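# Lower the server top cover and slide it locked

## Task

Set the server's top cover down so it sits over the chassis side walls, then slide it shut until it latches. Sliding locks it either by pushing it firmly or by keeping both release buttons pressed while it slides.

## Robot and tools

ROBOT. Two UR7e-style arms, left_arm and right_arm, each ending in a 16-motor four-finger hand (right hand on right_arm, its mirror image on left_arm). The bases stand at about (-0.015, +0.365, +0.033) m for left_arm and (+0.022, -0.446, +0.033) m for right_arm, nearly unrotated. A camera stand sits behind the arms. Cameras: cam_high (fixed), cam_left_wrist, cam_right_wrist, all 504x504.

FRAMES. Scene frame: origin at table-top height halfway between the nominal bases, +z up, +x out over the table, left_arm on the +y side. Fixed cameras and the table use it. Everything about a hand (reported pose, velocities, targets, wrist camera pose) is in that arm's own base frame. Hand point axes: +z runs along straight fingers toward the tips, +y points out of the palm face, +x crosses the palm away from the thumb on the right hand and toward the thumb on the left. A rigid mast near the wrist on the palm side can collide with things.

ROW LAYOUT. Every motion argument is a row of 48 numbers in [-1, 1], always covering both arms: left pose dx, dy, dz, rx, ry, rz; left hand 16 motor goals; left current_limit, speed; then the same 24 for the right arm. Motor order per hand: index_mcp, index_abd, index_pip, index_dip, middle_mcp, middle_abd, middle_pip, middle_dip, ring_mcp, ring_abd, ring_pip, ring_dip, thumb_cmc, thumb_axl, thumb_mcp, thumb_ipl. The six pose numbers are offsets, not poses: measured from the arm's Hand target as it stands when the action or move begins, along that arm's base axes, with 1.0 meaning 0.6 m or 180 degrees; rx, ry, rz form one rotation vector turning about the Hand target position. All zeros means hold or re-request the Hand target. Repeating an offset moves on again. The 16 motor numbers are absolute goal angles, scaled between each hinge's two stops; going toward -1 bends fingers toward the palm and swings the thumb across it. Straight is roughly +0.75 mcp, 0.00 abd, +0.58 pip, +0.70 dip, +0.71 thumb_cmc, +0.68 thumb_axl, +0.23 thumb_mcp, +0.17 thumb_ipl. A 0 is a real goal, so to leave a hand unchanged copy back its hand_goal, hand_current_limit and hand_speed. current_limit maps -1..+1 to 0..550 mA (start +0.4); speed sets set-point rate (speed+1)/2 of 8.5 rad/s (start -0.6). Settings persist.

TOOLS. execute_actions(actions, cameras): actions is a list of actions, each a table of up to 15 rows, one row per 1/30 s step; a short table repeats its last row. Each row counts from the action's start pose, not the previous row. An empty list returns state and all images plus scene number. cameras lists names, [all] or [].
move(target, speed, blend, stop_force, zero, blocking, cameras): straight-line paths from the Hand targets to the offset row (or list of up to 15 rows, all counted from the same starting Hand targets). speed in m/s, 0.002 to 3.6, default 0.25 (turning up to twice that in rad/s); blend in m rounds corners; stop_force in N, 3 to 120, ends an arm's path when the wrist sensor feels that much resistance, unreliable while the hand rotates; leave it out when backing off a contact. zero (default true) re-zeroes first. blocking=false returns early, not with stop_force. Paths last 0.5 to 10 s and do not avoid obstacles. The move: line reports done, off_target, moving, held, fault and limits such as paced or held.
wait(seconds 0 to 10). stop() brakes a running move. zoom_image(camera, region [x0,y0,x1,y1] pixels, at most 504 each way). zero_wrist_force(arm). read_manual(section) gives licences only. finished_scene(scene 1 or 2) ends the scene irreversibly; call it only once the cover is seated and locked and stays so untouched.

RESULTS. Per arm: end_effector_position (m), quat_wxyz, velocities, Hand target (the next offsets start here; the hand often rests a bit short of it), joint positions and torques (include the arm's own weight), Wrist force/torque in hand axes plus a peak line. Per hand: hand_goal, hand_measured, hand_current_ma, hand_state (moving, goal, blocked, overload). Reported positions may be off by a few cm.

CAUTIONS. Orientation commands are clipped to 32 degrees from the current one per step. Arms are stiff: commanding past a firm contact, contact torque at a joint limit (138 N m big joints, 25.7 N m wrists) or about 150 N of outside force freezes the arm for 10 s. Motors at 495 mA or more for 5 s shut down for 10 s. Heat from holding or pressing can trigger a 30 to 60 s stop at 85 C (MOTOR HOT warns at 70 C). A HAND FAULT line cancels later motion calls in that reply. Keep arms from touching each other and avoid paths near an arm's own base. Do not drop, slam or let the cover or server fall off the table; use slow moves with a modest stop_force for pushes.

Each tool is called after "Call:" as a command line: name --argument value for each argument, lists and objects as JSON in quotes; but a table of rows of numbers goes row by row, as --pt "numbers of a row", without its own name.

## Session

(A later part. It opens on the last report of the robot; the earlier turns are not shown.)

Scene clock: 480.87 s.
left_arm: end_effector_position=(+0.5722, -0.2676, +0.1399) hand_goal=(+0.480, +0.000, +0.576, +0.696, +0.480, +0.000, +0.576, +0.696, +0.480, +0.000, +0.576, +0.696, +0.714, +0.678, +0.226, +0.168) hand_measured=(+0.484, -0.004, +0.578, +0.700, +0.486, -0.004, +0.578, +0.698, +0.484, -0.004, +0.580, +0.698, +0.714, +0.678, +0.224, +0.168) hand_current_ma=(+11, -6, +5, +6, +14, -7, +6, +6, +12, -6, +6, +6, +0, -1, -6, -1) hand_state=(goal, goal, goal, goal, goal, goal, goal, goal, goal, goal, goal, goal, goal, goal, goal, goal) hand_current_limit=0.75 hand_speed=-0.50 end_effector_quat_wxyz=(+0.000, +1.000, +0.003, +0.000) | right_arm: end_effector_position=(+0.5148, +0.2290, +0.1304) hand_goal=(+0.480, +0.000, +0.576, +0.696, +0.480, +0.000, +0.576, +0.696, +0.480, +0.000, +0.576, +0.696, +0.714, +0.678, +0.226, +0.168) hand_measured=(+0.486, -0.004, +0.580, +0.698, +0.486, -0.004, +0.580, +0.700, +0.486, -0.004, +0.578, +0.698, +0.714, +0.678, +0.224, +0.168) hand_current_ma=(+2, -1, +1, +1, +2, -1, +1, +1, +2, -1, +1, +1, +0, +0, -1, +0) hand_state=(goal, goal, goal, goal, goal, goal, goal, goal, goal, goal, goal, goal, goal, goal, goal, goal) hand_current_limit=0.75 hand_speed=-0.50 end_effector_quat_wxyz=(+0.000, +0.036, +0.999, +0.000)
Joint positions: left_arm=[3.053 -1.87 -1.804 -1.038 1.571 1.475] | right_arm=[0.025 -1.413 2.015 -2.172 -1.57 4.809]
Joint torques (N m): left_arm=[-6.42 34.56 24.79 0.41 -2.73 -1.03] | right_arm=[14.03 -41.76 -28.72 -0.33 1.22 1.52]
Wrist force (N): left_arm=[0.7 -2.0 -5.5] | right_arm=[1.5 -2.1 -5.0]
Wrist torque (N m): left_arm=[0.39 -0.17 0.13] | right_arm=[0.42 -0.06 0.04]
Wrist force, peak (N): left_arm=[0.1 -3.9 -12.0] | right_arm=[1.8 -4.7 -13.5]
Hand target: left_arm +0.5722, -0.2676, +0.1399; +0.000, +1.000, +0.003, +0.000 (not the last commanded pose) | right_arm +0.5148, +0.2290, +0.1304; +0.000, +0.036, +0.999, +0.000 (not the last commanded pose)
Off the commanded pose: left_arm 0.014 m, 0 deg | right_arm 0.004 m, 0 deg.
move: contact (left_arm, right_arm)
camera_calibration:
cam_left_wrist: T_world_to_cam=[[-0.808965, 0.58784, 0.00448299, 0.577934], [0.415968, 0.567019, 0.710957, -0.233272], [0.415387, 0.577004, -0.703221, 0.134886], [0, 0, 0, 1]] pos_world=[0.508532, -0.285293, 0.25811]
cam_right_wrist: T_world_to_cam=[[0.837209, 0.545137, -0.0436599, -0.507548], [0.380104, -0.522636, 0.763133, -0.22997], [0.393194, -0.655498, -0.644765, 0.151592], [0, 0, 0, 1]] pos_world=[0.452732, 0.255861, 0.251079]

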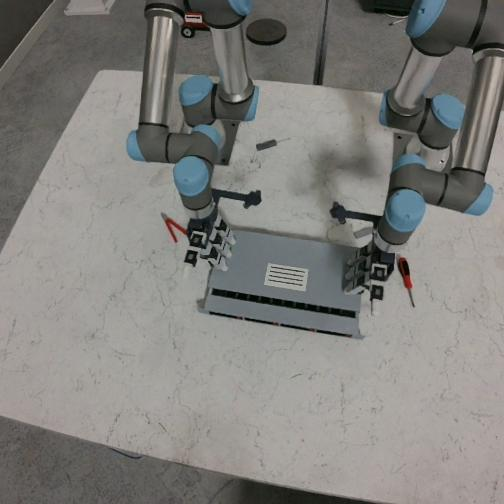

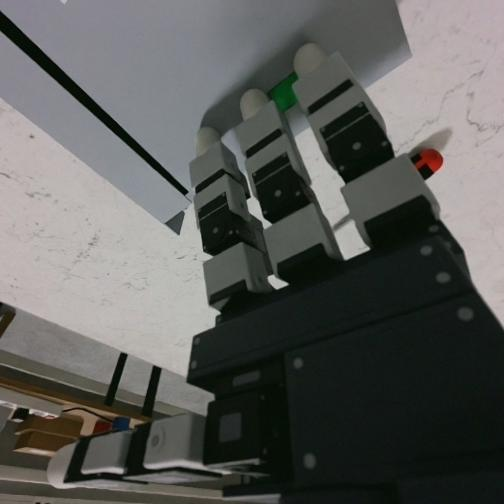

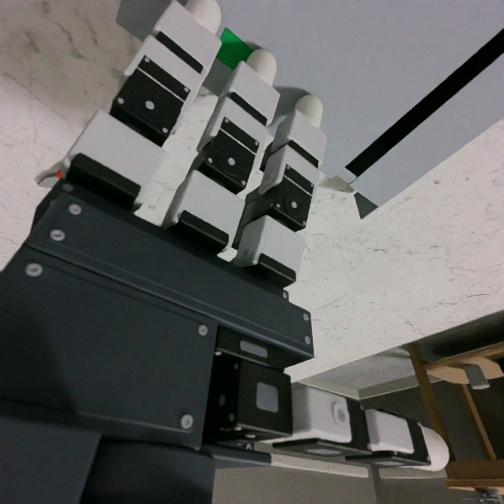

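Call:
move --pt "0 0 0.02 0 0 0 0.479 0 0.576 0.696 0.479 0 0.576 0.696 0.479 0 0.576 0.696 0.714 0.678 0.226 0.168 0.75 -0.5 0 0 0.05 0 0 0 0.6 0 0.576 0.696 0.6 0 0.576 0.696 0.6 0 0.576 0.696 0.714 0.678 0.226 0.168 0.75 -0.5" --pt "0 0 0.02 0 0 0 0.479 0 0.576 0.696 0.479 0 0.576 0.696 0.479 0 0.576 0.696 0.714 0.678 0.226 0.168 0.75 -0.5 -0.0061 -0.11 0.05 0 0 0 0.6 0 0.576 0.696 0.6 0 0.576 0.696 0.6 0 0.576 0.696 0.714 0.678 0.226 0.168 0.75 -0.5" --pt "0 0 0.02 0 0 0 0.479 0 0.576 0.696 0.479 0 0.576 0.696 0.479 0 0.576 0.696 0.714 0.678 0.226 0.168 0.75 -0.5 -0.0061 -0.11 -0.0223 0 0 0 0.6 0 0.576 0.696 0.6 0 0.576 0.696 0.6 0 0.576 0.696 0.714 0.678 0.226 0.168 0.75 -0.5" --speed 0.06

Call:
move --target '[0,0,0,0,0,0,0.479,0,0.576,0.696,0.479,0,0.576,0.696,0.479,0,0.576,0.696,0.714,0.678,0.226,0.168,0.75,-0.5,-0.0007,0.02,0,0,0,0,0.42,0,0.576,0.696,0.42,0,0.576,0.696,0.42,0,0.576,0.696,0.714,0.678,0.226,0.168,0.75,-0.85]' --speed 0.01 --cameras '["all"]'

Scene clock: 496.47 s.
left_arm: end_effector_position=(+0.5722, -0.2676, +0.1519) hand_goal=(+0.480, +0.000, +0.576, +0.696, +0.480, +0.000, +0.576, +0.696, +0.480, +0.000, +0.576, +0.696, +0.714, +0.678, +0.226, +0.168) hand_measured=(+0.484, -0.002, +0.578, +0.700, +0.486, -0.002, +0.578, +0.698, +0.484, -0.002, +0.580, +0.698, +0.714, +0.678, +0.224, +0.168) hand_current_ma=(+11, -2, +5, +6, +14, -3, +6, +6, +12, -3, +6, +6, +0, -1, -6, -1) hand_state=(goal, goal, goal, goal, goal, goal, goal, goal, goal, goal, goal, goal, goal, goal, goal, goal) hand_current_limit=0.75 hand_speed=-0.50 end_effector_quat_wxyz=(+0.000, +1.000, +0.003, +0.000) | right_arm: end_effector_position=(+0.5111, +0.1629, +0.1172) hand_goal=(+0.600, +0.000, +0.576, +0.696, +0.600, +0.000, +0.576, +0.696, +0.600, +0.000, +0.576, +0.696, +0.714, +0.678, +0.226, +0.168) hand_measured=(+0.598, -0.002, +0.574, +0.694, +0.598, -0.002, +0.574, +0.694, +0.598, -0.002, +0.574, +0.694, +0.714, +0.678, +0.224, +0.168) hand_current_ma=(+0, +0, -1, -1, +0, -1, -1, -1, +0, +0, +0, -1, +0, +0, -1, +0) hand_state=(goal, goal, goal, goal, goal, goal, goal, goal, goal, goal, goal, goal, goal, goal, goal, goal) hand_current_limit=0.75 hand_speed=-0.50 end_effector_quat_wxyz=(+0.000, +0.036, +0.999, +0.000)
Joint positions: left_arm=[3.053 -1.856 -1.788 -1.068 1.571 1.475] | right_arm=[-0.113 -1.433 2.081 -2.218 -1.57 4.671]
Joint torques (N m): left_arm=[-5.37 42.55 32.61 0.76 1.45 0.92] | right_arm=[-1.82 -13.39 -12.41 -4.57 1.5 1.25]
Wrist force (N): left_arm=[0.8 -0.1 -0.3] | right_arm=[1.1 0.0 0.0]
Wrist torque (N m): left_arm=[0.01 -0.04 0.10] | right_arm=[0.03 -0.11 0.22]
Wrist force, peak (N): left_arm=[1.0 -2.2 -6.1] | right_arm=[1.4 1.8 -6.6]
Hand target: left_arm +0.5722, -0.2676, +0.1519; +0.000, +1.000, +0.003, +0.000 | right_arm +0.5111, +0.1630, +0.1170; +0.000, +0.036, +0.999, +0.000
Off the commanded pose: left_arm 0.000 m, 0 deg | right_arm 0.000 m, 0 deg.
move: done

Scene clock: 498.00 s.
left_arm: end_effector_position=(+0.5722, -0.2676, +0.1519) hand_goal=(+0.480, +0.000, +0.576, +0.696, +0.480, +0.000, +0.576, +0.696, +0.480, +0.000, +0.576, +0.696, +0.714, +0.678, +0.226, +0.168) hand_measured=(+0.484, -0.002, +0.578, +0.700, +0.486, -0.002, +0.578, +0.698, +0.484, -0.002, +0.580, +0.698, +0.714, +0.678, +0.224, +0.168) hand_current_ma=(+11, -2, +5, +6, +14, -3, +6, +6, +12, -3, +6, +6, +0, -1, -6, -1) hand_state=(goal, goal, goal, goal, goal, goal, goal, goal, goal, goal, goal, goal, goal, goal, goal, goal) hand_current_limit=0.75 hand_speed=-0.50 end_effector_quat_wxyz=(+0.000, +1.000, +0.003, +0.000) | right_arm: end_effector_position=(+0.5107, +0.1748, +0.1170) hand_goal=(+0.420, +0.000, +0.576, +0.696, +0.420, +0.000, +0.576, +0.696, +0.420, +0.000, +0.576, +0.696, +0.714, +0.678, +0.226, +0.168) hand_measured=(+0.430, -0.002, +0.580, +0.696, +0.440, +0.000, +0.586, +0.698, +0.450, +0.000, +0.592, +0.702, +0.714, +0.678, +0.224, +0.168) hand_current_ma=(+6, +0, +2, +0, +18, +0, +5, +1, +33, +0, +10, +2, +0, +0, -1, +0) hand_state=(goal, goal, goal, goal, blocked, goal, goal, goal, blocked, goal, goal, goal, goal, goal, goal, goal) hand_current_limit=0.75 hand_speed=-0.85 end_effector_quat_wxyz=(+0.000, +0.036, +0.999, +0.000)
Joint positions: left_arm=[3.053 -1.856 -1.788 -1.068 1.571 1.475] | right_arm=[-0.088 -1.43 2.077 -2.218 -1.57 4.696]
Joint torques (N m): left_arm=[-5.82 42.48 32.35 0.67 1.3 1.28] | right_arm=[14.38 -13.41 -29.34 -0.3 1.7 1.33]
Wrist force (N): left_arm=[0.7 -0.3 -0.2] | right_arm=[1.0 -4.6 -2.8]
Wrist torque (N m): left_arm=[-0.01 -0.03 0.10] | right_arm=[0.53 -0.11 -0.10]
Wrist force, peak (N): left_arm=[1.1 -0.1 -0.1] | right_arm=[0.7 -4.6 -3.0]
Hand target: left_arm +0.5722, -0.2676, +0.1519; +0.000, +1.000, +0.003, +0.000 | right_arm +0.5107, +0.1750, +0.1170; +0.000, +0.036, +0.999, +0.000
Off the commanded pose: left_arm 0.000 m, 0 deg | right_arm 0.000 m, 0 deg.
move: done
camera_calibration:
cam_left_wrist: T_world_to_cam=[[-0.808964, 0.587841, 0.00448246, 0.57788], [0.415998, 0.56706, 0.710907, -0.241793], [0.415358, 0.576963, -0.703272, 0.143342], [0, 0, 0, 1]] pos_world=[0.508532, -0.285293, 0.27011]
cam_right_wrist: T_world_to_cam=[[0.837177, 0.545191, -0.0436054, -0.475302], [0.380088, -0.522612, 0.763158, -0.246502], [0.393278, -0.655472, -0.644739, 0.109013], [0, 0, 0, 1]] pos_world=[0.448732, 0.201761, 0.237679]

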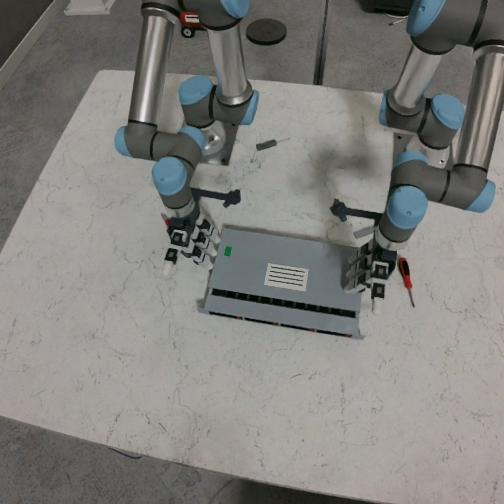

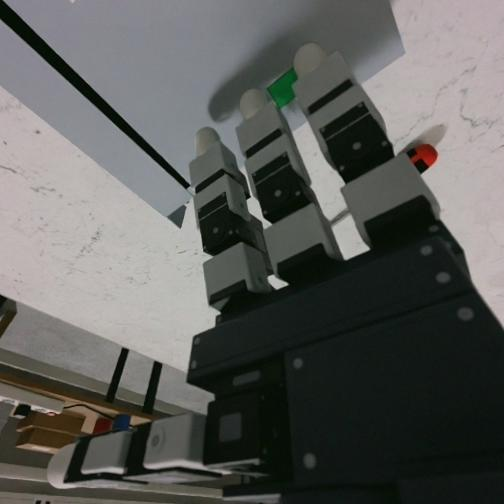

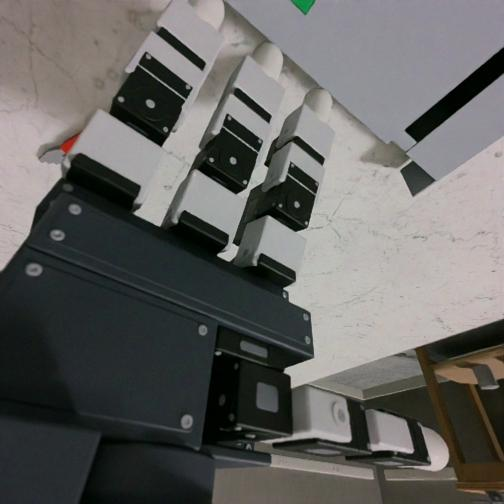

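Call:
move --target '[0,0,0,0,0,0,0.479,0,0.576,0.696,0.479,0,0.576,0.696,0.479,0,0.576,0.696,0.714,0.678,0.226,0.168,0.75,-0.5,0.0003,0.005,0,0,0,0,0.42,0,0.576,0.696,0.42,0,0.576,0.696,0.42,0,0.576,0.696,0.714,0.678,0.226,0.168,0.75,-0.85]' --speed 0.01 --cameras '["cam_high", "cam_right_wrist"]'

Call:
zoom_image --camera "cam_high" --region '[190, 270, 240, 320]'

Call:
zoom_image --camera "cam_right_wrist" --region '[330, 80, 480, 230]'

Scene clock: 504.03 s.
left_arm: end_effector_position=(+0.5722, -0.2676, +0.1519) hand_goal=(+0.480, +0.000, +0.576, +0.696, +0.480, +0.000, +0.576, +0.696, +0.480, +0.000, +0.576, +0.696, +0.714, +0.678, +0.226, +0.168) hand_measured=(+0.484, -0.002, +0.578, +0.700, +0.486, -0.002, +0.578, +0.698, +0.484, -0.002, +0.580, +0.698, +0.714, +0.678, +0.224, +0.168) hand_current_ma=(+11, -2, +5, +6, +14, -3, +6, +6, +12, -3, +6, +6, +0, -1, -6, -1) hand_state=(goal, goal, goal, goal, goal, goal, goal, goal, goal, goal, goal, goal, goal, goal, goal, goal) hand_current_limit=0.75 hand_speed=-0.50 end_effector_quat_wxyz=(+0.000, +1.000, +0.003, +0.000) | right_arm: end_effector_position=(+0.5109, +0.1777, +0.1170) hand_goal=(+0.420, +0.000, +0.576, +0.696, +0.420, +0.000, +0.576, +0.696, +0.420, +0.000, +0.576, +0.696, +0.714, +0.678, +0.226, +0.168) hand_measured=(+0.436, -0.002, +0.584, +0.698, +0.448, -0.002, +0.592, +0.702, +0.460, +0.000, +0.598, +0.704, +0.714, +0.678, +0.224, +0.168) hand_current_ma=(+12, +0, +4, +0, +30, +0, +10, +2, +52, +0, +17, +4, +0, +0, -1, +0) hand_state=(goal, goal, goal, goal, blocked, goal, goal, goal, blocked, goal, blocked, goal, goal, goal, goal, goal) hand_current_limit=0.75 hand_speed=-0.85 end_effector_quat_wxyz=(+0.000, +0.036, +0.999, +0.000)
Joint positions: left_arm=[3.053 -1.856 -1.788 -1.068 1.571 1.475] | right_arm=[-0.081 -1.428 2.075 -2.217 -1.57 4.702]
Joint torques (N m): left_arm=[-5.46 42.77 32.78 0.77 1.35 1.65] | right_arm=[16.64 -10.89 -28.68 -0.65 1.06 1.68]
Wrist force (N): left_arm=[0.8 -0.1 -0.3] | right_arm=[1.3 -5.7 -3.2]
Wrist torque (N m): left_arm=[0.02 -0.03 0.10] | right_arm=[0.72 0.02 -0.16]
Wrist force, peak (N): left_arm=[1.1 0.0 -0.5] | right_arm=[1.5 -5.9 -3.6]
Hand target: left_arm +0.5722, -0.2676, +0.1519; +0.000, +1.000, +0.003, +0.000 | right_arm +0.5109, +0.1780, +0.1170; +0.000, +0.036, +0.999, +0.000
Off the commanded pose: left_arm 0.000 m, 0 deg | right_arm 0.000 m, 0 deg.
move: done
camera_calibration:
cam_right_wrist: T_world_to_cam=[[0.837177, 0.545191, -0.0436054, -0.476966], [0.380088, -0.522612, 0.763158, -0.245024], [0.393278, -0.655472, -0.644739, 0.110875], [0, 0, 0, 1]] pos_world=[0.448832, 0.204661, 0.237679]
Images, in order (width x height): cam_high 504x504, cam_right_wrist 504x504.

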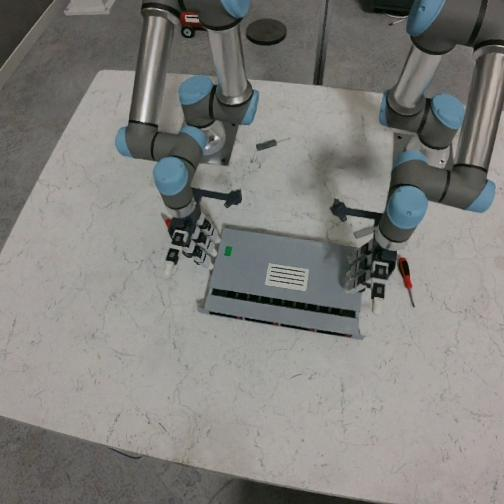

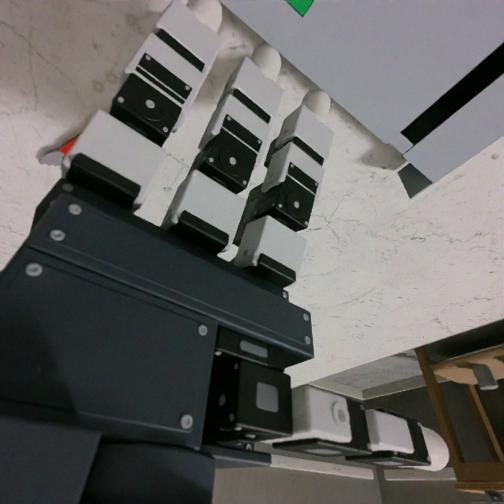

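Scaled by 10.080.

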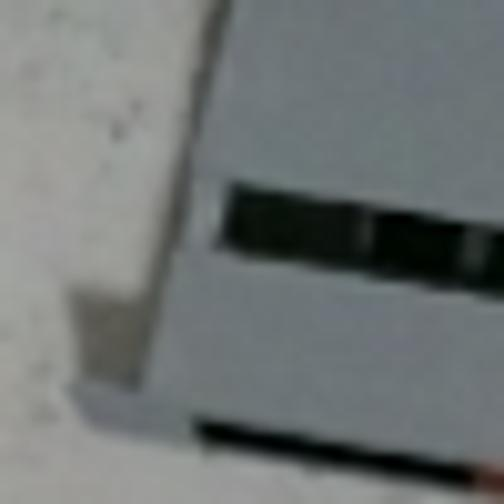

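Scaled by 3.360.

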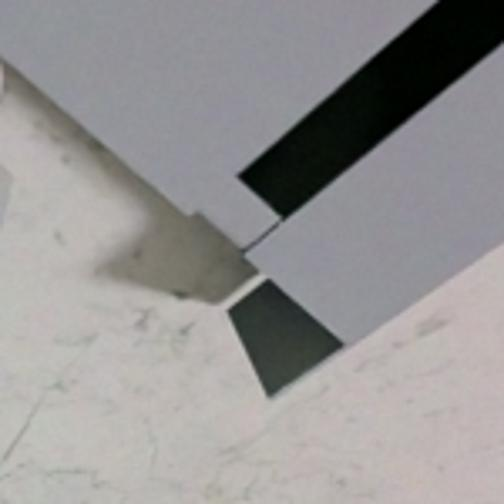

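Call:
move --target '[0,0,-0.045,0,0,0,0.479,0,0.576,0.696,0.479,0,0.576,0.696,0.479,0,0.576,0.696,0.714,0.678,0.226,0.168,0.75,-0.5,0,0,0,0,0,0,0.42,0,0.576,0.696,0.42,0,0.576,0.696,0.42,0,0.576,0.696,0.714,0.678,0.226,0.168,0.75,-0.85]' --speed 0.01 --stop_force 5 --cameras '["cam_left_wrist", "cam_high"]'

Call:
zoom_image --camera "cam_left_wrist" --region '[120, 130, 270, 280]'

Scene clock: 514.07 s.
left_arm: end_effector_position=(+0.5722, -0.2676, +0.1299) hand_goal=(+0.480, +0.000, +0.576, +0.696, +0.480, +0.000, +0.576, +0.696, +0.480, +0.000, +0.576, +0.696, +0.714, +0.678, +0.226, +0.168) hand_measured=(+0.484, -0.002, +0.578, +0.700, +0.486, -0.002, +0.578, +0.698, +0.484, -0.002, +0.580, +0.698, +0.714, +0.678, +0.224, +0.168) hand_current_ma=(+10, -3, +5, +6, +12, -3, +6, +6, +10, -3, +6, +6, +0, -1, -6, -1) hand_state=(goal, goal, goal, goal, goal, goal, goal, goal, goal, goal, goal, goal, goal, goal, goal, goal) hand_current_limit=0.75 hand_speed=-0.50 end_effector_quat_wxyz=(+0.000, +1.000, +0.003, +0.000) | right_arm: end_effector_position=(+0.5109, +0.1780, +0.1170) hand_goal=(+0.420, +0.000, +0.576, +0.696, +0.420, +0.000, +0.576, +0.696, +0.420, +0.000, +0.576, +0.696, +0.714, +0.678, +0.226, +0.168) hand_measured=(+0.438, -0.002, +0.586, +0.698, +0.450, -0.002, +0.592, +0.702, +0.460, +0.000, +0.598, +0.706, +0.714, +0.678, +0.224, +0.168) hand_current_ma=(+13, +0, +5, +0, +32, +0, +11, +2, +54, +0, +18, +4, +0, +0, -1, +0) hand_state=(goal, goal, goal, goal, blocked, goal, goal, goal, blocked, goal, blocked, goal, goal, goal, goal, goal) hand_current_limit=0.75 hand_speed=-0.85 end_effector_quat_wxyz=(+0.000, +0.036, +0.999, +0.000)
Joint positions: left_arm=[3.053 -1.883 -1.817 -1.013 1.571 1.475] | right_arm=[-0.081 -1.428 2.075 -2.217 -1.57 4.703]
Joint torques (N m): left_arm=[-5.54 40.2 29.1 0.28 0.32 1.7] | right_arm=[17.32 -12.17 -28.9 -0.43 1.56 1.63]
Wrist force (N): left_arm=[0.7 -2.2 -6.7] | right_arm=[1.4 -6.0 -3.7]
Wrist torque (N m): left_arm=[0.51 -0.29 0.18] | right_arm=[0.73 -0.03 -0.13]
Wrist force, peak (N): left_arm=[0.3 -5.1 -15.1] | right_arm=[1.3 -6.4 -3.9]
Hand target: left_arm +0.5722, -0.2676, +0.1299; +0.000, +1.000, +0.003, +0.000 (not the last commanded pose) | right_arm +0.5109, +0.1780, +0.1170; +0.000, +0.036, +0.999, +0.000
Off the commanded pose: left_arm 0.005 m, 0 deg | right_arm 0.000 m, 0 deg.
move: contact (left_arm)
camera_calibration:
cam_left_wrist: T_world_to_cam=[[-0.80894, 0.587874, 0.00452466, 0.577966], [0.416016, 0.566984, 0.710957, -0.226197], [0.415387, 0.577004, -0.703221, 0.127854], [0, 0, 0, 1]] pos_world=[0.508532, -0.285293, 0.248111]
Images, in order (width x height): cam_high 504x504, cam_left_wrist 504x504.

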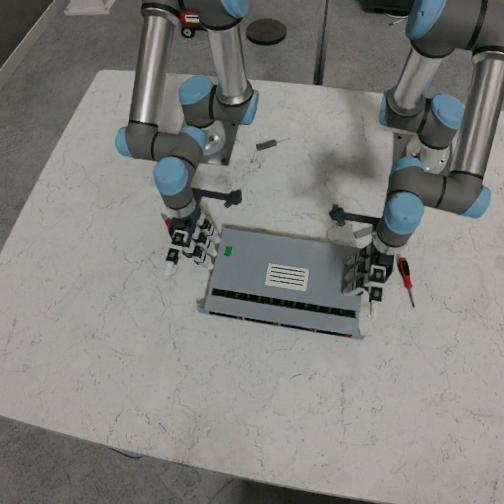

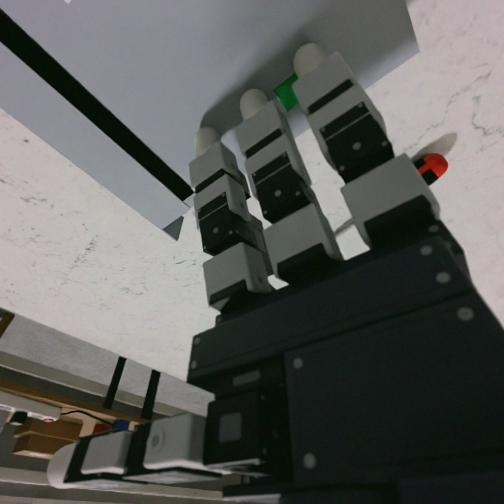

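Scaled by 3.360.

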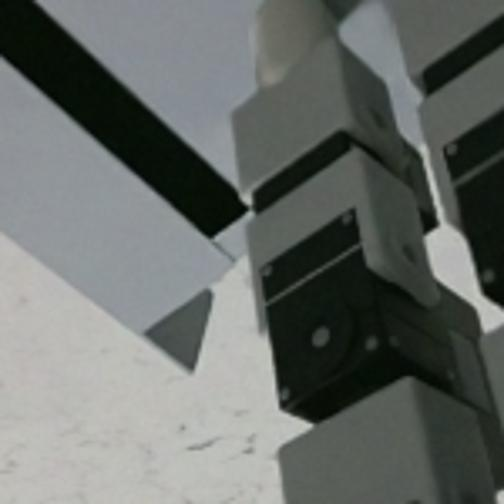

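Call:
move --pt "0 0 0.0585 0 0 0 0.754 0 0.576 0.696 0.754 0 0.576 0.696 0.754 0 0.576 0.696 0.714 0.678 0.226 0.168 0.75 -0.5 -0.0009 -0.0133 0 0 0 0 0.6 0 0.576 0.696 0.6 0 0.576 0.696 0.6 0 0.576 0.696 0.714 0.678 0.226 0.168 0.75 -0.5" --pt "-0.1205 0.14 0.0585 0 0 0 0.754 0 0.576 0.696 0.754 0 0.576 0.696 0.754 0 0.576 0.696 0.714 0.678 0.226 0.168 0.75 -0.5 -0.0009 -0.0133 0.0883 0 0 0 0.754 0 0.576 0.696 0.754 0 0.576 0.696 0.754 0 0.576 0.696 0.714 0.678 0.226 0.168 0.75 -0.5" --pt "-0.1205 0.14 0.0585 0 0 0 0.754 0 0.576 0.696 0.754 0 0.576 0.696 0.754 0 0.576 0.696 0.714 0.678 0.226 0.168 0.75 -0.5 -0.0893 0.0158 0.0883 0 0 0 0.754 0 0.576 0.696 0.754 0 0.576 0.696 0.754 0 0.576 0.696 0.714 0.678 0.226 0.168 0.75 -0.5" --speed 0.06 --cameras '["all"]'

Scene clock: 541.83 s.
left_arm: end_effector_position=(+0.4999, -0.1836, +0.1650) hand_goal=(+0.754, +0.000, +0.576, +0.696, +0.754, +0.000, +0.576, +0.696, +0.754, +0.000, +0.576, +0.696, +0.714, +0.678, +0.226, +0.168) hand_measured=(+0.750, -0.002, +0.572, +0.692, +0.748, -0.002, +0.572, +0.694, +0.750, -0.002, +0.572, +0.694, +0.714, +0.678, +0.224, +0.168) hand_current_ma=(-10, -3, -7, -6, -13, -3, -7, -6, -10, -3, -8, -6, +0, -1, -6, -1) hand_state=(goal, goal, goal, goal, goal, goal, goal, goal, goal, goal, goal, goal, goal, goal, goal, goal) hand_current_limit=0.75 hand_speed=-0.50 end_effector_quat_wxyz=(+0.000, +1.000, +0.003, +0.000) | right_arm: end_effector_position=(+0.4575, +0.1874, +0.1700) hand_goal=(+0.754, +0.000, +0.576, +0.696, +0.754, +0.000, +0.576, +0.696, +0.754, +0.000, +0.576, +0.696, +0.714, +0.678, +0.226, +0.168) hand_measured=(+0.750, -0.002, +0.578, +0.698, +0.750, -0.002, +0.578, +0.700, +0.750, +0.000, +0.578, +0.698, +0.714, +0.678, +0.224, +0.168) hand_current_ma=(-1, +0, +1, +0, -1, +0, +1, +1, -1, +0, +0, +1, +0, +0, -1, +0) hand_state=(goal, goal, goal, goal, goal, goal, goal, goal, goal, goal, goal, goal, goal, goal, goal, goal) hand_current_limit=0.75 hand_speed=-0.50 end_effector_quat_wxyz=(+0.000, +0.036, +0.999, +0.000)
Joint positions: left_arm=[3.215 -1.633 -2.021 -1.058 1.571 1.637] | right_arm=[-0.069 -1.626 2.124 -2.068 -1.57 4.715]
Joint torques (N m): left_arm=[8.44 32.54 11.94 4.02 -2.68 1.94] | right_arm=[13.26 -34.02 -14.91 -0.7 0.54 1.56]
Wrist force (N): left_arm=[0.7 0.0 -0.3] | right_arm=[1.3 -0.2 -0.3]
Wrist torque (N m): left_arm=[-0.01 -0.02 -0.04] | right_arm=[0.00 -0.14 0.07]
Wrist force, peak (N): left_arm=[1.0 4.8 -7.4] | right_arm=[1.5 -6.2 -3.6]
Hand target: left_arm +0.4999, -0.1836, +0.1650; +0.000, +1.000, +0.003, +0.000 | right_arm +0.4573, +0.1874, +0.1700; +0.000, +0.036, +0.999, +0.000
Off the commanded pose: left_arm 0.000 m, 0 deg | right_arm 0.000 m, 0 deg.
move: done
camera_calibration:
cam_left_wrist: T_world_to_cam=[[-0.808965, 0.58784, 0.00448299, 0.469955], [0.415968, 0.567019, 0.710957, -0.268672], [0.415387, 0.577004, -0.703221, 0.134101], [0, 0, 0, 1]] pos_world=[0.436232, -0.201293, 0.28321]
cam_right_wrist: T_world_to_cam=[[0.837209, 0.545137, -0.0436599, -0.435224], [0.380104, -0.522636, 0.763133, -0.260099], [0.393194, -0.655498, -0.644765, 0.172451], [0, 0, 0, 1]] pos_world=[0.395432, 0.214361, 0.290679]

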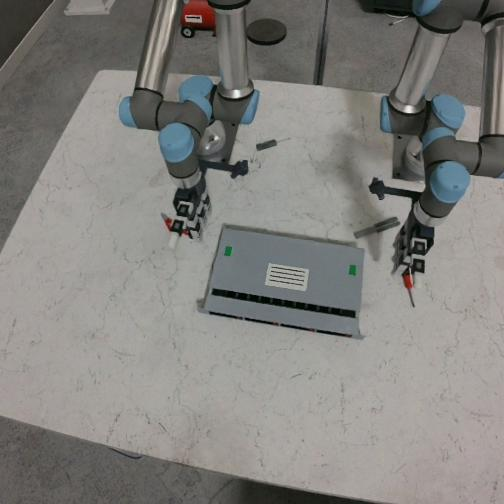

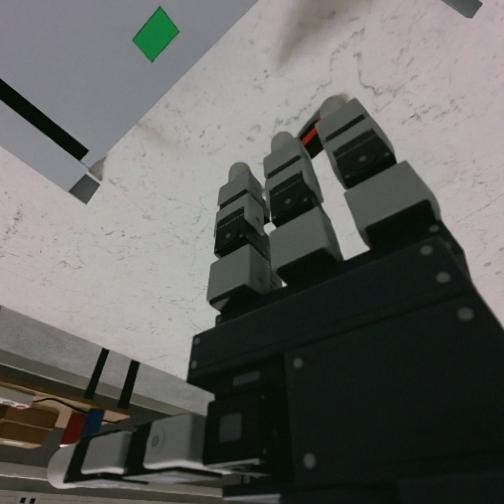

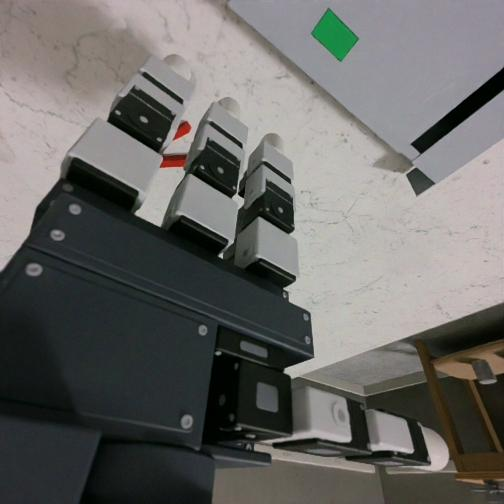

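Call:
zoom_image --camera "cam_left_wrist" --region '[110, 0, 210, 100]'

Call:
zoom_image --camera "cam_right_wrist" --region '[290, 0, 390, 100]'

Scaled by 5.040.

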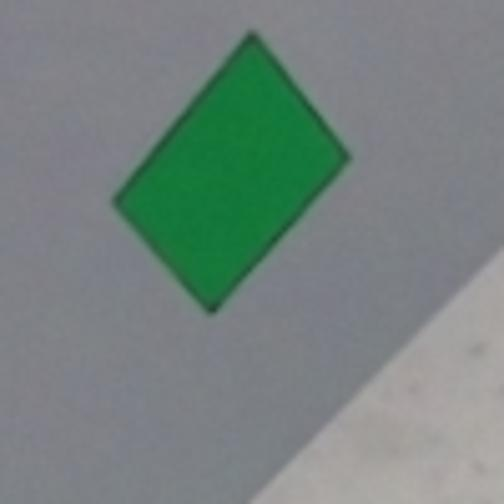

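Scaled by 5.040.

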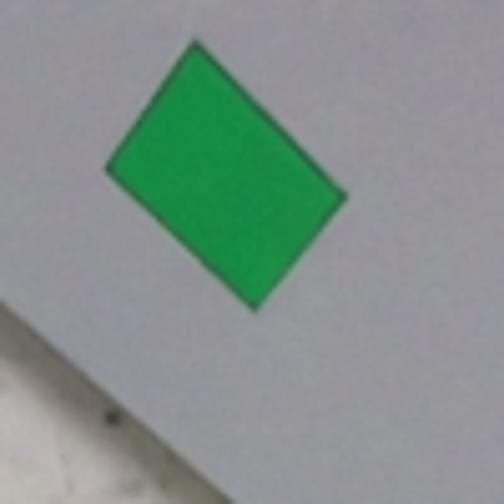

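Call:
move --pt "0 0 0.0417 0.001 -0.0833 0 0.754 0 0.576 0.696 0.754 0 0.576 0.696 0.754 0 0.576 0.696 0.714 0.678 0.226 0.168 0.8 -0.5 0 0 0.0333 -0.0054 -0.0832 0 0.754 0 0.576 0.696 0.754 0 0.576 0.696 0.754 0 0.576 0.696 0.714 0.678 0.226 0.168 0.8 -0.5" --pt "0.027 -0.1863 0.0417 0.002 -0.1667 0 0.754 0 0.576 0.696 0.754 0 0.576 0.696 0.754 0 0.576 0.696 0.714 0.678 0.226 0.168 0.8 -0.5 0.0383 0.13 0.0333 -0.0108 -0.1663 0 0.754 0 0.576 0.696 0.754 0 0.576 0.696 0.754 0 0.576 0.696 0.714 0.678 0.226 0.168 0.8 -0.5" --speed 0.15 --cameras '["all"]'

Scene clock: 559.30 s.
left_arm: end_effector_position=(+0.5160, -0.2953, +0.1900) hand_goal=(+0.754, +0.000, +0.576, +0.696, +0.754, +0.000, +0.576, +0.696, +0.754, +0.000, +0.576, +0.696, +0.714, +0.678, +0.226, +0.168) hand_measured=(+0.750, -0.002, +0.574, +0.692, +0.750, -0.002, +0.572, +0.694, +0.750, -0.002, +0.572, +0.694, +0.714, +0.678, +0.224, +0.168) hand_current_ma=(-8, -3, -6, -6, -10, -3, -6, -6, -8, -3, -7, -6, +0, -1, -6, -1) hand_state=(goal, goal, goal, goal, goal, goal, goal, goal, goal, goal, goal, goal, goal, goal, goal, goal) hand_current_limit=0.80 hand_speed=-0.50 end_effector_quat_wxyz=(-0.002, +0.966, +0.003, +0.259) | right_arm: end_effector_position=(+0.4803, +0.2654, +0.1900) hand_goal=(+0.754, +0.000, +0.576, +0.696, +0.754, +0.000, +0.576, +0.696, +0.754, +0.000, +0.576, +0.696, +0.714, +0.678, +0.226, +0.168) hand_measured=(+0.750, -0.002, +0.578, +0.698, +0.750, -0.002, +0.578, +0.700, +0.750, +0.000, +0.578, +0.698, +0.714, +0.678, +0.224, +0.168) hand_current_ma=(-1, +0, +1, +0, -1, +0, +1, +1, -1, +0, +0, +1, +0, +0, -1, +0) hand_state=(goal, goal, goal, goal, goal, goal, goal, goal, goal, goal, goal, goal, goal, goal, goal, goal) hand_current_limit=0.80 hand_speed=-0.50 end_effector_quat_wxyz=(+0.258, +0.034, +0.965, -0.007)
Joint positions: left_arm=[2.945 -1.647 -2.211 -0.34 1.675 1.395] | right_arm=[0.158 -1.608 2.328 -2.803 -1.681 4.913]
Joint torques (N m): left_arm=[-6.76 14.15 31.01 4.4 2.41 -1.78] | right_arm=[13.79 -4.62 -12.35 -5.32 -1.32 1.75]
Wrist force (N): left_arm=[1.9 0.0 0.3] | right_arm=[2.0 -0.7 -0.8]
Wrist torque (N m): left_arm=[-0.08 -0.12 0.19] | right_arm=[0.03 -0.08 0.21]
Wrist force, peak (N): left_arm=[2.2 0.4 0.3] | right_arm=[2.6 -0.5 -0.8]
Hand target: left_arm +0.5161, -0.2954, +0.1900; -0.002, +0.966, +0.003, +0.259 | right_arm +0.4803, +0.2654, +0.1900; +0.258, +0.034, +0.965, -0.007
Off the commanded pose: left_arm 0.000 m, 0 deg | right_arm 0.000 m, 0 deg.
move: done
camera_calibration:
cam_left_wrist: T_world_to_cam=[[-0.703759, 0.58918, -0.396976, 0.570942], [0.00401224, 0.562063, 0.827085, -0.0407911], [0.710428, 0.580475, -0.397921, 0.00023982], [0, 0, 0, 1]] pos_world=[0.401799, -0.3136, 0.260483]
cam_right_wrist: T_world_to_cam=[[0.752085, 0.550727, 0.362033, -0.533635], [-0.0556069, -0.494329, 0.867495, -0.061336], [0.656716, -0.672562, -0.341153, 0.0477225], [0, 0, 0, 1]] pos_world=[0.366588, 0.295663, 0.262683]

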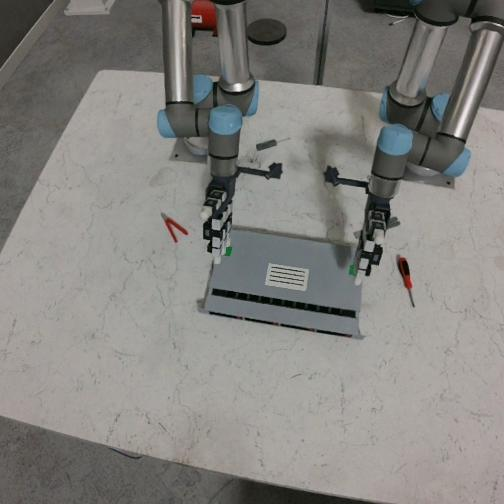

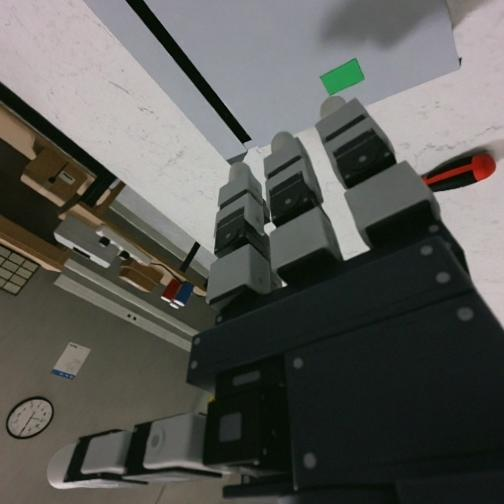

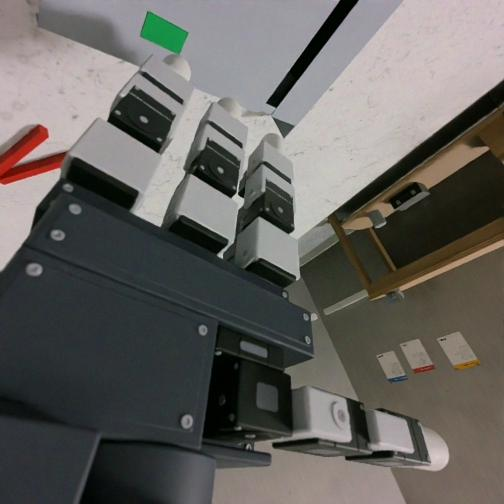

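Call:
move --target '[0,0,-0.0667,0,0,0,0.754,0,0.576,0.696,0.754,0,0.576,0.696,0.754,0,0.576,0.696,0.714,0.678,0.226,0.168,0.8,-0.5,0,0,-0.0667,0,0,0,0.754,0,0.576,0.696,0.754,0,0.576,0.696,0.754,0,0.576,0.696,0.714,0.678,0.226,0.168,0.8,-0.5]' --speed 0.01 --stop_force 5 --cameras '["all"]'

Call:
zoom_image --camera "cam_left_wrist" --region '[280, 30, 400, 150]'

Call:
zoom_image --camera "cam_right_wrist" --region '[110, 0, 230, 120]'

Scene clock: 568.77 s.
left_arm: end_effector_position=(+0.5161, -0.2954, +0.1563) hand_goal=(+0.754, +0.000, +0.576, +0.696, +0.754, +0.000, +0.576, +0.696, +0.754, +0.000, +0.576, +0.696, +0.714, +0.678, +0.226, +0.168) hand_measured=(+0.750, -0.002, +0.574, +0.692, +0.750, -0.002, +0.572, +0.694, +0.750, +0.004, +0.572, +0.694, +0.714, +0.678, +0.224, +0.168) hand_current_ma=(-8, -3, -6, -6, -10, -3, -6, -6, -8, +8, -7, -6, +0, -1, -6, -1) hand_state=(goal, goal, goal, goal, goal, goal, goal, goal, goal, goal, goal, goal, goal, goal, goal, goal) hand_current_limit=0.80 hand_speed=-0.50 end_effector_quat_wxyz=(-0.002, +0.966, +0.003, +0.259) | right_arm: end_effector_position=(+0.4803, +0.2654, +0.1563) hand_goal=(+0.754, +0.000, +0.576, +0.696, +0.754, +0.000, +0.576, +0.696, +0.754, +0.000, +0.576, +0.696, +0.714, +0.678, +0.226, +0.168) hand_measured=(+0.750, -0.002, +0.578, +0.698, +0.750, -0.002, +0.578, +0.700, +0.750, +0.006, +0.578, +0.698, +0.714, +0.678, +0.224, +0.168) hand_current_ma=(-1, +0, +1, +0, -1, +0, +1, +1, -1, +1, +0, +1, +0, +0, -1, +0) hand_state=(goal, goal, goal, goal, goal, goal, goal, goal, goal, goal, goal, goal, goal, goal, goal, goal) hand_current_limit=0.80 hand_speed=-0.50 end_effector_quat_wxyz=(+0.258, +0.034, +0.965, -0.007)
Joint positions: left_arm=[2.945 -1.717 -2.249 -0.231 1.675 1.395] | right_arm=[0.158 -1.529 2.371 -2.924 -1.681 4.913]
Joint torques (N m): left_arm=[-4.78 32.1 27.92 1.02 2.45 -1.77] | right_arm=[10.71 -35.31 -27.56 -1.1 -1.63 1.56]
Wrist force (N): left_arm=[2.6 0.2 -1.4] | right_arm=[2.3 -0.7 -2.7]
Wrist torque (N m): left_arm=[0.06 -0.26 0.23] | right_arm=[0.10 -0.08 0.21]
Wrist force, peak (N): left_arm=[3.1 -0.2 -5.7] | right_arm=[1.8 -0.8 -6.8]
Hand target: left_arm +0.5161, -0.2954, +0.1563; -0.002, +0.966, +0.003, +0.259 (not the last commanded pose) | right_arm +0.4803, +0.2654, +0.1563; +0.258, +0.034, +0.965, -0.007 (not the last commanded pose)
Off the commanded pose: left_arm 0.006 m, 0 deg | right_arm 0.006 m, 0 deg.
move: contact (left_arm, right_arm)
camera_calibration:
cam_left_wrist: T_world_to_cam=[[-0.703731, 0.589164, -0.39705, 0.557653], [0.00390386, 0.562056, 0.82709, -0.0127394], [0.710456, 0.580499, -0.397836, -0.0132459], [0, 0, 0, 1]] pos_world=[0.401898, -0.3137, 0.226683]
cam_right_wrist: T_world_to_cam=[[0.751977, 0.550713, 0.362279, -0.521502], [-0.0558874, -0.494341, 0.867469, -0.0319387], [0.656816, -0.672564, -0.340956, 0.0362111], [0, 0, 0, 1]] pos_world=[0.366589, 0.295763, 0.228981]

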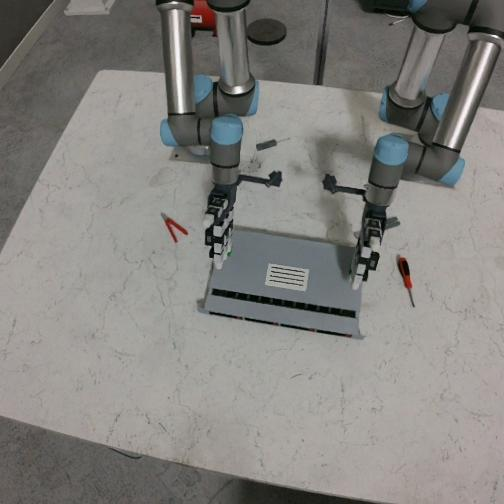

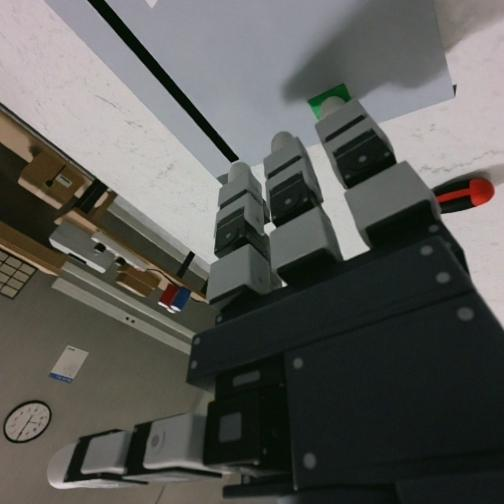

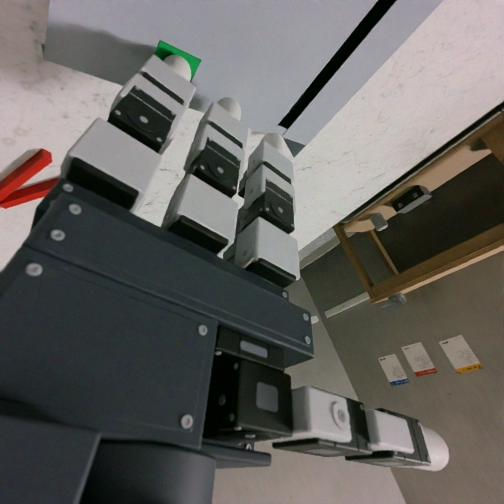

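Scaled by 4.200.

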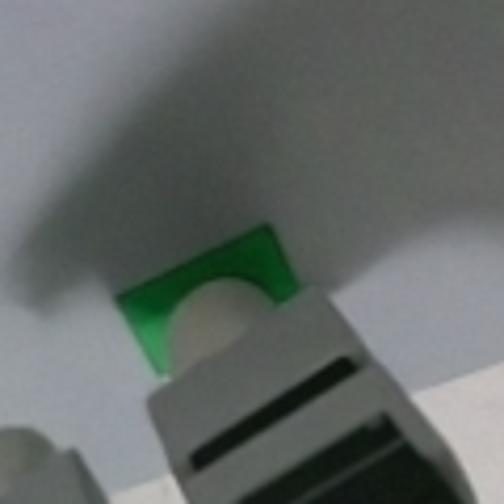

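Scaled by 4.200.

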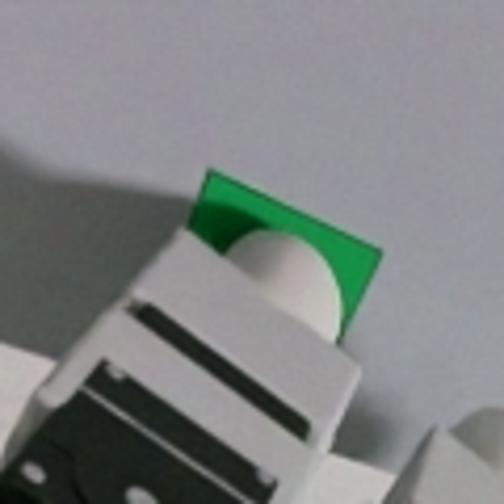

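Call:
move --target '[0,0,-0.0167,0,0,0,0.754,0,0.576,0.696,0.754,0,0.576,0.696,0.754,0,0.576,0.696,0.714,0.678,0.226,0.168,0.8,-0.5,0,0,-0.0167,0,0,0,0.754,0,0.576,0.696,0.754,0,0.576,0.696,0.754,0,0.576,0.696,0.714,0.678,0.226,0.168,0.8,-0.5]' --speed 0.01 --stop_force 14

Scene clock: 573.77 s.
left_arm: end_effector_position=(+0.5161, -0.2954, +0.1500) hand_goal=(+0.754, +0.000, +0.576, +0.696, +0.754, +0.000, +0.576, +0.696, +0.754, +0.000, +0.576, +0.696, +0.714, +0.678, +0.226, +0.168) hand_measured=(+0.750, -0.002, +0.574, +0.692, +0.750, -0.002, +0.572, +0.694, +0.750, +0.054, +0.572, +0.696, +0.714, +0.678, +0.224, +0.168) hand_current_ma=(-8, -3, -6, -6, -10, -3, -6, -6, -12, +162, -6, +0, +0, -1, -6, -1) hand_state=(goal, goal, goal, goal, goal, goal, goal, goal, goal, blocked, goal, goal, goal, goal, goal, goal) hand_current_limit=0.80 hand_speed=-0.50 end_effector_quat_wxyz=(-0.002, +0.966, +0.003, +0.259) | right_arm: end_effector_position=(+0.4803, +0.2654, +0.1475) hand_goal=(+0.754, +0.000, +0.576, +0.696, +0.754, +0.000, +0.576, +0.696, +0.754, +0.000, +0.576, +0.696, +0.714, +0.678, +0.226, +0.168) hand_measured=(+0.750, -0.002, +0.578, +0.698, +0.750, -0.002, +0.578, +0.700, +0.750, +0.056, +0.578, +0.700, +0.714, +0.678, +0.224, +0.168) hand_current_ma=(-1, +0, +1, +0, -1, +0, +1, +1, -2, +69, +0, +1, +0, +0, -1, +0) hand_state=(goal, goal, goal, goal, goal, goal, goal, goal, goal, blocked, goal, goal, goal, goal, goal, goal) hand_current_limit=0.80 hand_speed=-0.50 end_effector_quat_wxyz=(+0.258, +0.034, +0.965, -0.007)
Joint positions: left_arm=[2.945 -1.731 -2.256 -0.211 1.675 1.395] | right_arm=[0.158 -1.507 2.38 -2.956 -1.681 4.913]
Joint torques (N m): left_arm=[1.91 28.69 25.11 0.02 1.82 -1.64] | right_arm=[2.38 -29.74 -24.99 0.26 -1.37 1.63]
Wrist force (N): left_arm=[4.7 0.0 -7.4] | right_arm=[0.1 -0.4 -14.6]
Wrist torque (N m): left_arm=[0.49 -0.30 0.39] | right_arm=[1.01 0.44 0.03]
Wrist force, peak (N): left_arm=[4.6 0.6 -17.3] | right_arm=[-0.6 -0.2 -18.3]
Hand target: left_arm +0.5161, -0.2954, +0.1500; -0.002, +0.966, +0.003, +0.259 (not the last commanded pose) | right_arm +0.4803, +0.2654, +0.1475; +0.258, +0.034, +0.965, -0.007 (not the last commanded pose)
Off the commanded pose: left_arm 0.004 m, 0 deg | right_arm 0.001 m, 0 deg.
move: contact (left_arm, right_arm)

Call:
move --target '[0.01,0.0001,0,0,0,0,0.754,0,0.576,0.696,0.754,0,0.576,0.696,0.754,0,0.576,0.696,0.714,0.678,0.226,0.168,0.8,-0.5,0.01,-0.0006,0,0,0,0,0.754,0,0.576,0.696,0.754,0,0.576,0.696,0.754,0,0.576,0.696,0.714,0.678,0.226,0.168,0.8,-0.5]' --speed 0.01 --stop_force 25 --cameras '["all"]'

Call:
zoom_image --camera "cam_high" --region '[190, 230, 380, 350]'

Call:
zoom_image --camera "cam_left_wrist" --region '[280, 30, 400, 150]'

Call:
zoom_image --camera "cam_right_wrist" --region '[110, 0, 230, 120]'

Scene clock: 580.37 s.
left_arm: end_effector_position=(+0.5221, -0.2953, +0.1500) hand_goal=(+0.754, +0.000, +0.576, +0.696, +0.754, +0.000, +0.576, +0.696, +0.754, +0.000, +0.576, +0.696, +0.714, +0.678, +0.226, +0.168) hand_measured=(+0.750, -0.002, +0.574, +0.692, +0.750, -0.002, +0.572, +0.694, +0.750, +0.036, +0.574, +0.696, +0.714, +0.678, +0.224, +0.168) hand_current_ma=(-8, -3, -6, -6, -10, -3, -6, -6, -11, +99, -6, +0, +0, -1, -6, -1) hand_state=(goal, goal, goal, goal, goal, goal, goal, goal, goal, blocked, goal, goal, goal, goal, goal, goal) hand_current_limit=0.80 hand_speed=-0.50 end_effector_quat_wxyz=(-0.002, +0.966, +0.003, +0.259) | right_arm: end_effector_position=(+0.4863, +0.2651, +0.1475) hand_goal=(+0.754, +0.000, +0.576, +0.696, +0.754, +0.000, +0.576, +0.696, +0.754, +0.000, +0.576, +0.696, +0.714, +0.678, +0.226, +0.168) hand_measured=(+0.750, -0.002, +0.578, +0.698, +0.750, -0.002, +0.578, +0.700, +0.750, +0.038, +0.578, +0.698, +0.714, +0.678, +0.224, +0.168) hand_current_ma=(-1, +0, +1, +0, -1, +0, +1, +1, -1, +35, +0, +0, +0, +0, -1, +0) hand_state=(goal, goal, goal, goal, goal, goal, goal, goal, goal, blocked, goal, goal, goal, goal, goal, goal) hand_current_limit=0.80 hand_speed=-0.50 end_effector_quat_wxyz=(+0.258, +0.034, +0.965, -0.007)
Joint positions: left_arm=[2.948 -1.742 -2.242 -0.213 1.674 1.397] | right_arm=[0.155 -1.495 2.367 -2.955 -1.679 4.91]
Joint torques (N m): left_arm=[9.66 12.03 25.94 0.51 -2.2 1.82] | right_arm=[-14.59 -4.28 -25.77 -0.18 1.31 -1.58]
Wrist force (N): left_arm=[3.4 0.1 -7.2] | right_arm=[0.4 -0.6 -9.2]
Wrist torque (N m): left_arm=[0.48 -0.51 0.18] | right_arm=[0.63 0.26 0.22]
Wrist force, peak (N): left_arm=[4.8 0.1 -7.5] | right_arm=[0.2 -0.1 -14.6]
Hand target: left_arm +0.5221, -0.2953, +0.1500; -0.002, +0.966, +0.003, +0.259 | right_arm +0.4863, +0.2651, +0.1475; +0.258, +0.034, +0.965, -0.007
Off the commanded pose: left_arm 0.000 m, 0 deg | right_arm 0.000 m, 0 deg.
move: done
camera_calibration:
cam_left_wrist: T_world_to_cam=[[-0.703703, 0.589147, -0.397124, 0.559315], [0.00379548, 0.56205, 0.827095, -0.00756718], [0.710484, 0.580522, -0.397752, -0.0200957], [0, 0, 0, 1]] pos_world=[0.407898, -0.3136, 0.220383]
cam_right_wrist: T_world_to_cam=[[0.751984, 0.550778, 0.362166, -0.522602], [-0.0557891, -0.494269, 0.867517, -0.0242362], [0.656817, -0.672564, -0.340955, 0.0290001], [0, 0, 0, 1]] pos_world=[0.372589, 0.295363, 0.220182]

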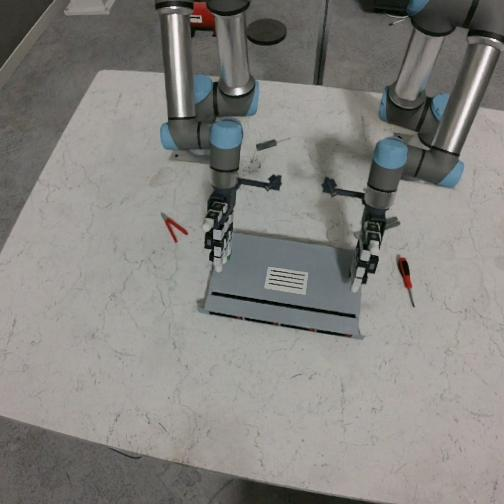

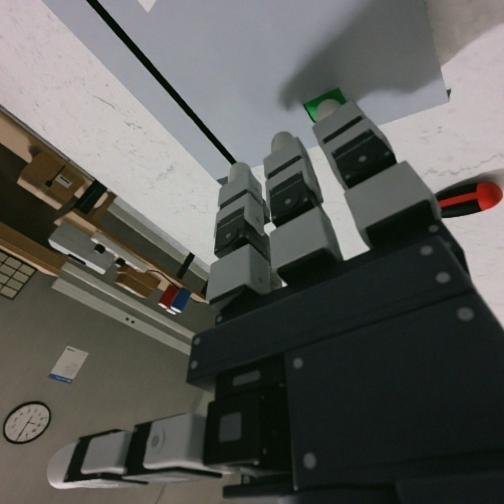

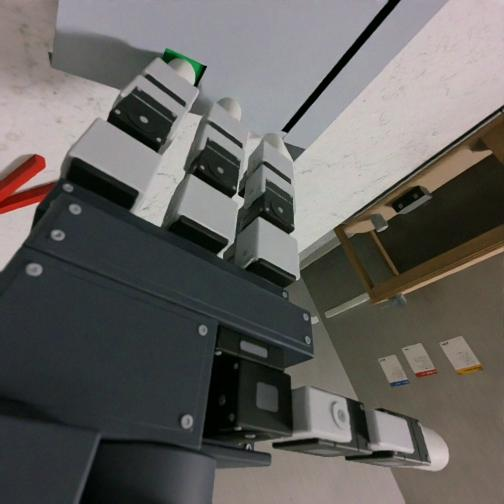

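Scaled by 2.653.

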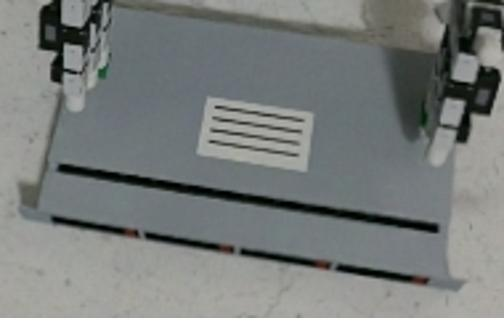

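Scaled by 4.200.

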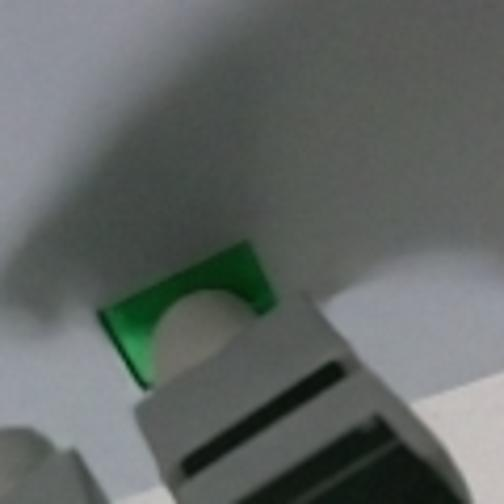

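Scaled by 4.200.

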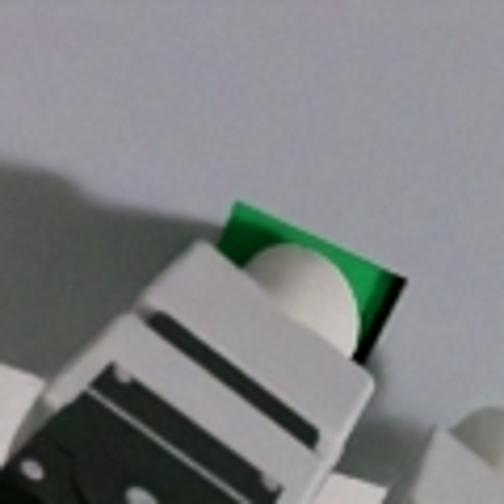

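Call:
move --target '[0.0117,0.0002,0,0,0,0,0.754,0,0.576,0.696,0.754,0,0.576,0.696,0.754,0,0.576,0.696,0.714,0.678,0.226,0.168,0.8,-0.5,0.0117,-0.0007,0,0,0,0,0.754,0,0.576,0.696,0.754,0,0.576,0.696,0.754,0,0.576,0.696,0.714,0.678,0.226,0.168,0.8,-0.5]' --speed 0.01 --stop_force 25 --cameras '["cam_high"]'

Call:
zoom_image --camera "cam_high" --region '[190, 230, 380, 350]'

Scene clock: 585.50 s.
left_arm: end_effector_position=(+0.5291, -0.2952, +0.1500) hand_goal=(+0.754, +0.000, +0.576, +0.696, +0.754, +0.000, +0.576, +0.696, +0.754, +0.000, +0.576, +0.696, +0.714, +0.678, +0.226, +0.168) hand_measured=(+0.750, -0.002, +0.574, +0.692, +0.750, -0.002, +0.572, +0.694, +0.750, +0.024, +0.574, +0.696, +0.714, +0.678, +0.224, +0.168) hand_current_ma=(-8, -3, -6, -6, -10, -3, -6, -6, -11, +64, -6, +0, +0, -1, -6, -1) hand_state=(goal, goal, goal, goal, goal, goal, goal, goal, goal, blocked, goal, goal, goal, goal, goal, goal) hand_current_limit=0.80 hand_speed=-0.50 end_effector_quat_wxyz=(-0.002, +0.966, +0.003, +0.259) | right_arm: end_effector_position=(+0.4933, +0.2647, +0.1475) hand_goal=(+0.754, +0.000, +0.576, +0.696, +0.754, +0.000, +0.576, +0.696, +0.754, +0.000, +0.576, +0.696, +0.714, +0.678, +0.226, +0.168) hand_measured=(+0.750, -0.002, +0.578, +0.698, +0.750, -0.002, +0.578, +0.700, +0.750, +0.036, +0.576, +0.696, +0.714, +0.678, +0.224, +0.168) hand_current_ma=(-1, +0, +1, +0, -1, +0, +1, +1, -1, +33, +0, +0, +0, +0, -1, +0) hand_state=(goal, goal, goal, goal, goal, goal, goal, goal, goal, blocked, goal, goal, goal, goal, goal, goal) hand_current_limit=0.80 hand_speed=-0.50 end_effector_quat_wxyz=(+0.258, +0.034, +0.965, -0.007)
Joint positions: left_arm=[2.951 -1.755 -2.225 -0.217 1.672 1.4] | right_arm=[0.151 -1.481 2.352 -2.954 -1.677 4.906]
Joint torques (N m): left_arm=[9.52 13.72 26.81 0.64 -2.36 1.88] | right_arm=[-15.82 -3.92 -25.09 -0.37 1.19 -1.49]
Wrist force (N): left_arm=[3.1 -0.3 -7.9] | right_arm=[1.4 -0.6 -11.0]
Wrist torque (N m): left_arm=[0.55 -0.60 0.17] | right_arm=[0.76 0.39 0.29]
Wrist force, peak (N): left_arm=[3.1 -0.1 -8.2] | right_arm=[1.4 -0.7 -11.5]
Hand target: left_arm +0.5291, -0.2952, +0.1500; -0.002, +0.966, +0.003, +0.259 | right_arm +0.4933, +0.2647, +0.1475; +0.258, +0.034, +0.965, -0.007
Off the commanded pose: left_arm 0.000 m, 0 deg | right_arm 0.000 m, 0 deg.
move: done
Images, in order (width x height): cam_high 504x504.

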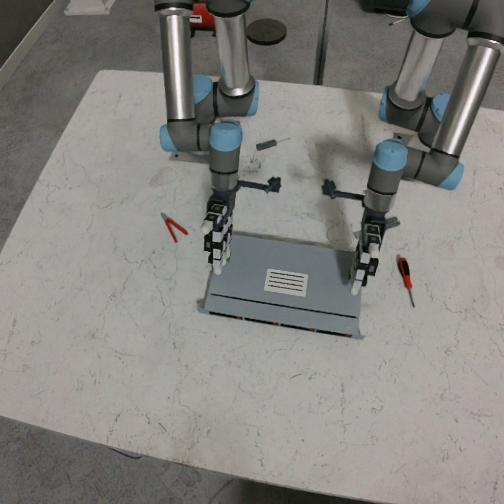

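Scaled by 2.653.

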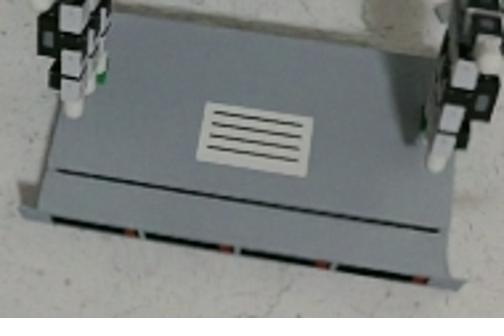

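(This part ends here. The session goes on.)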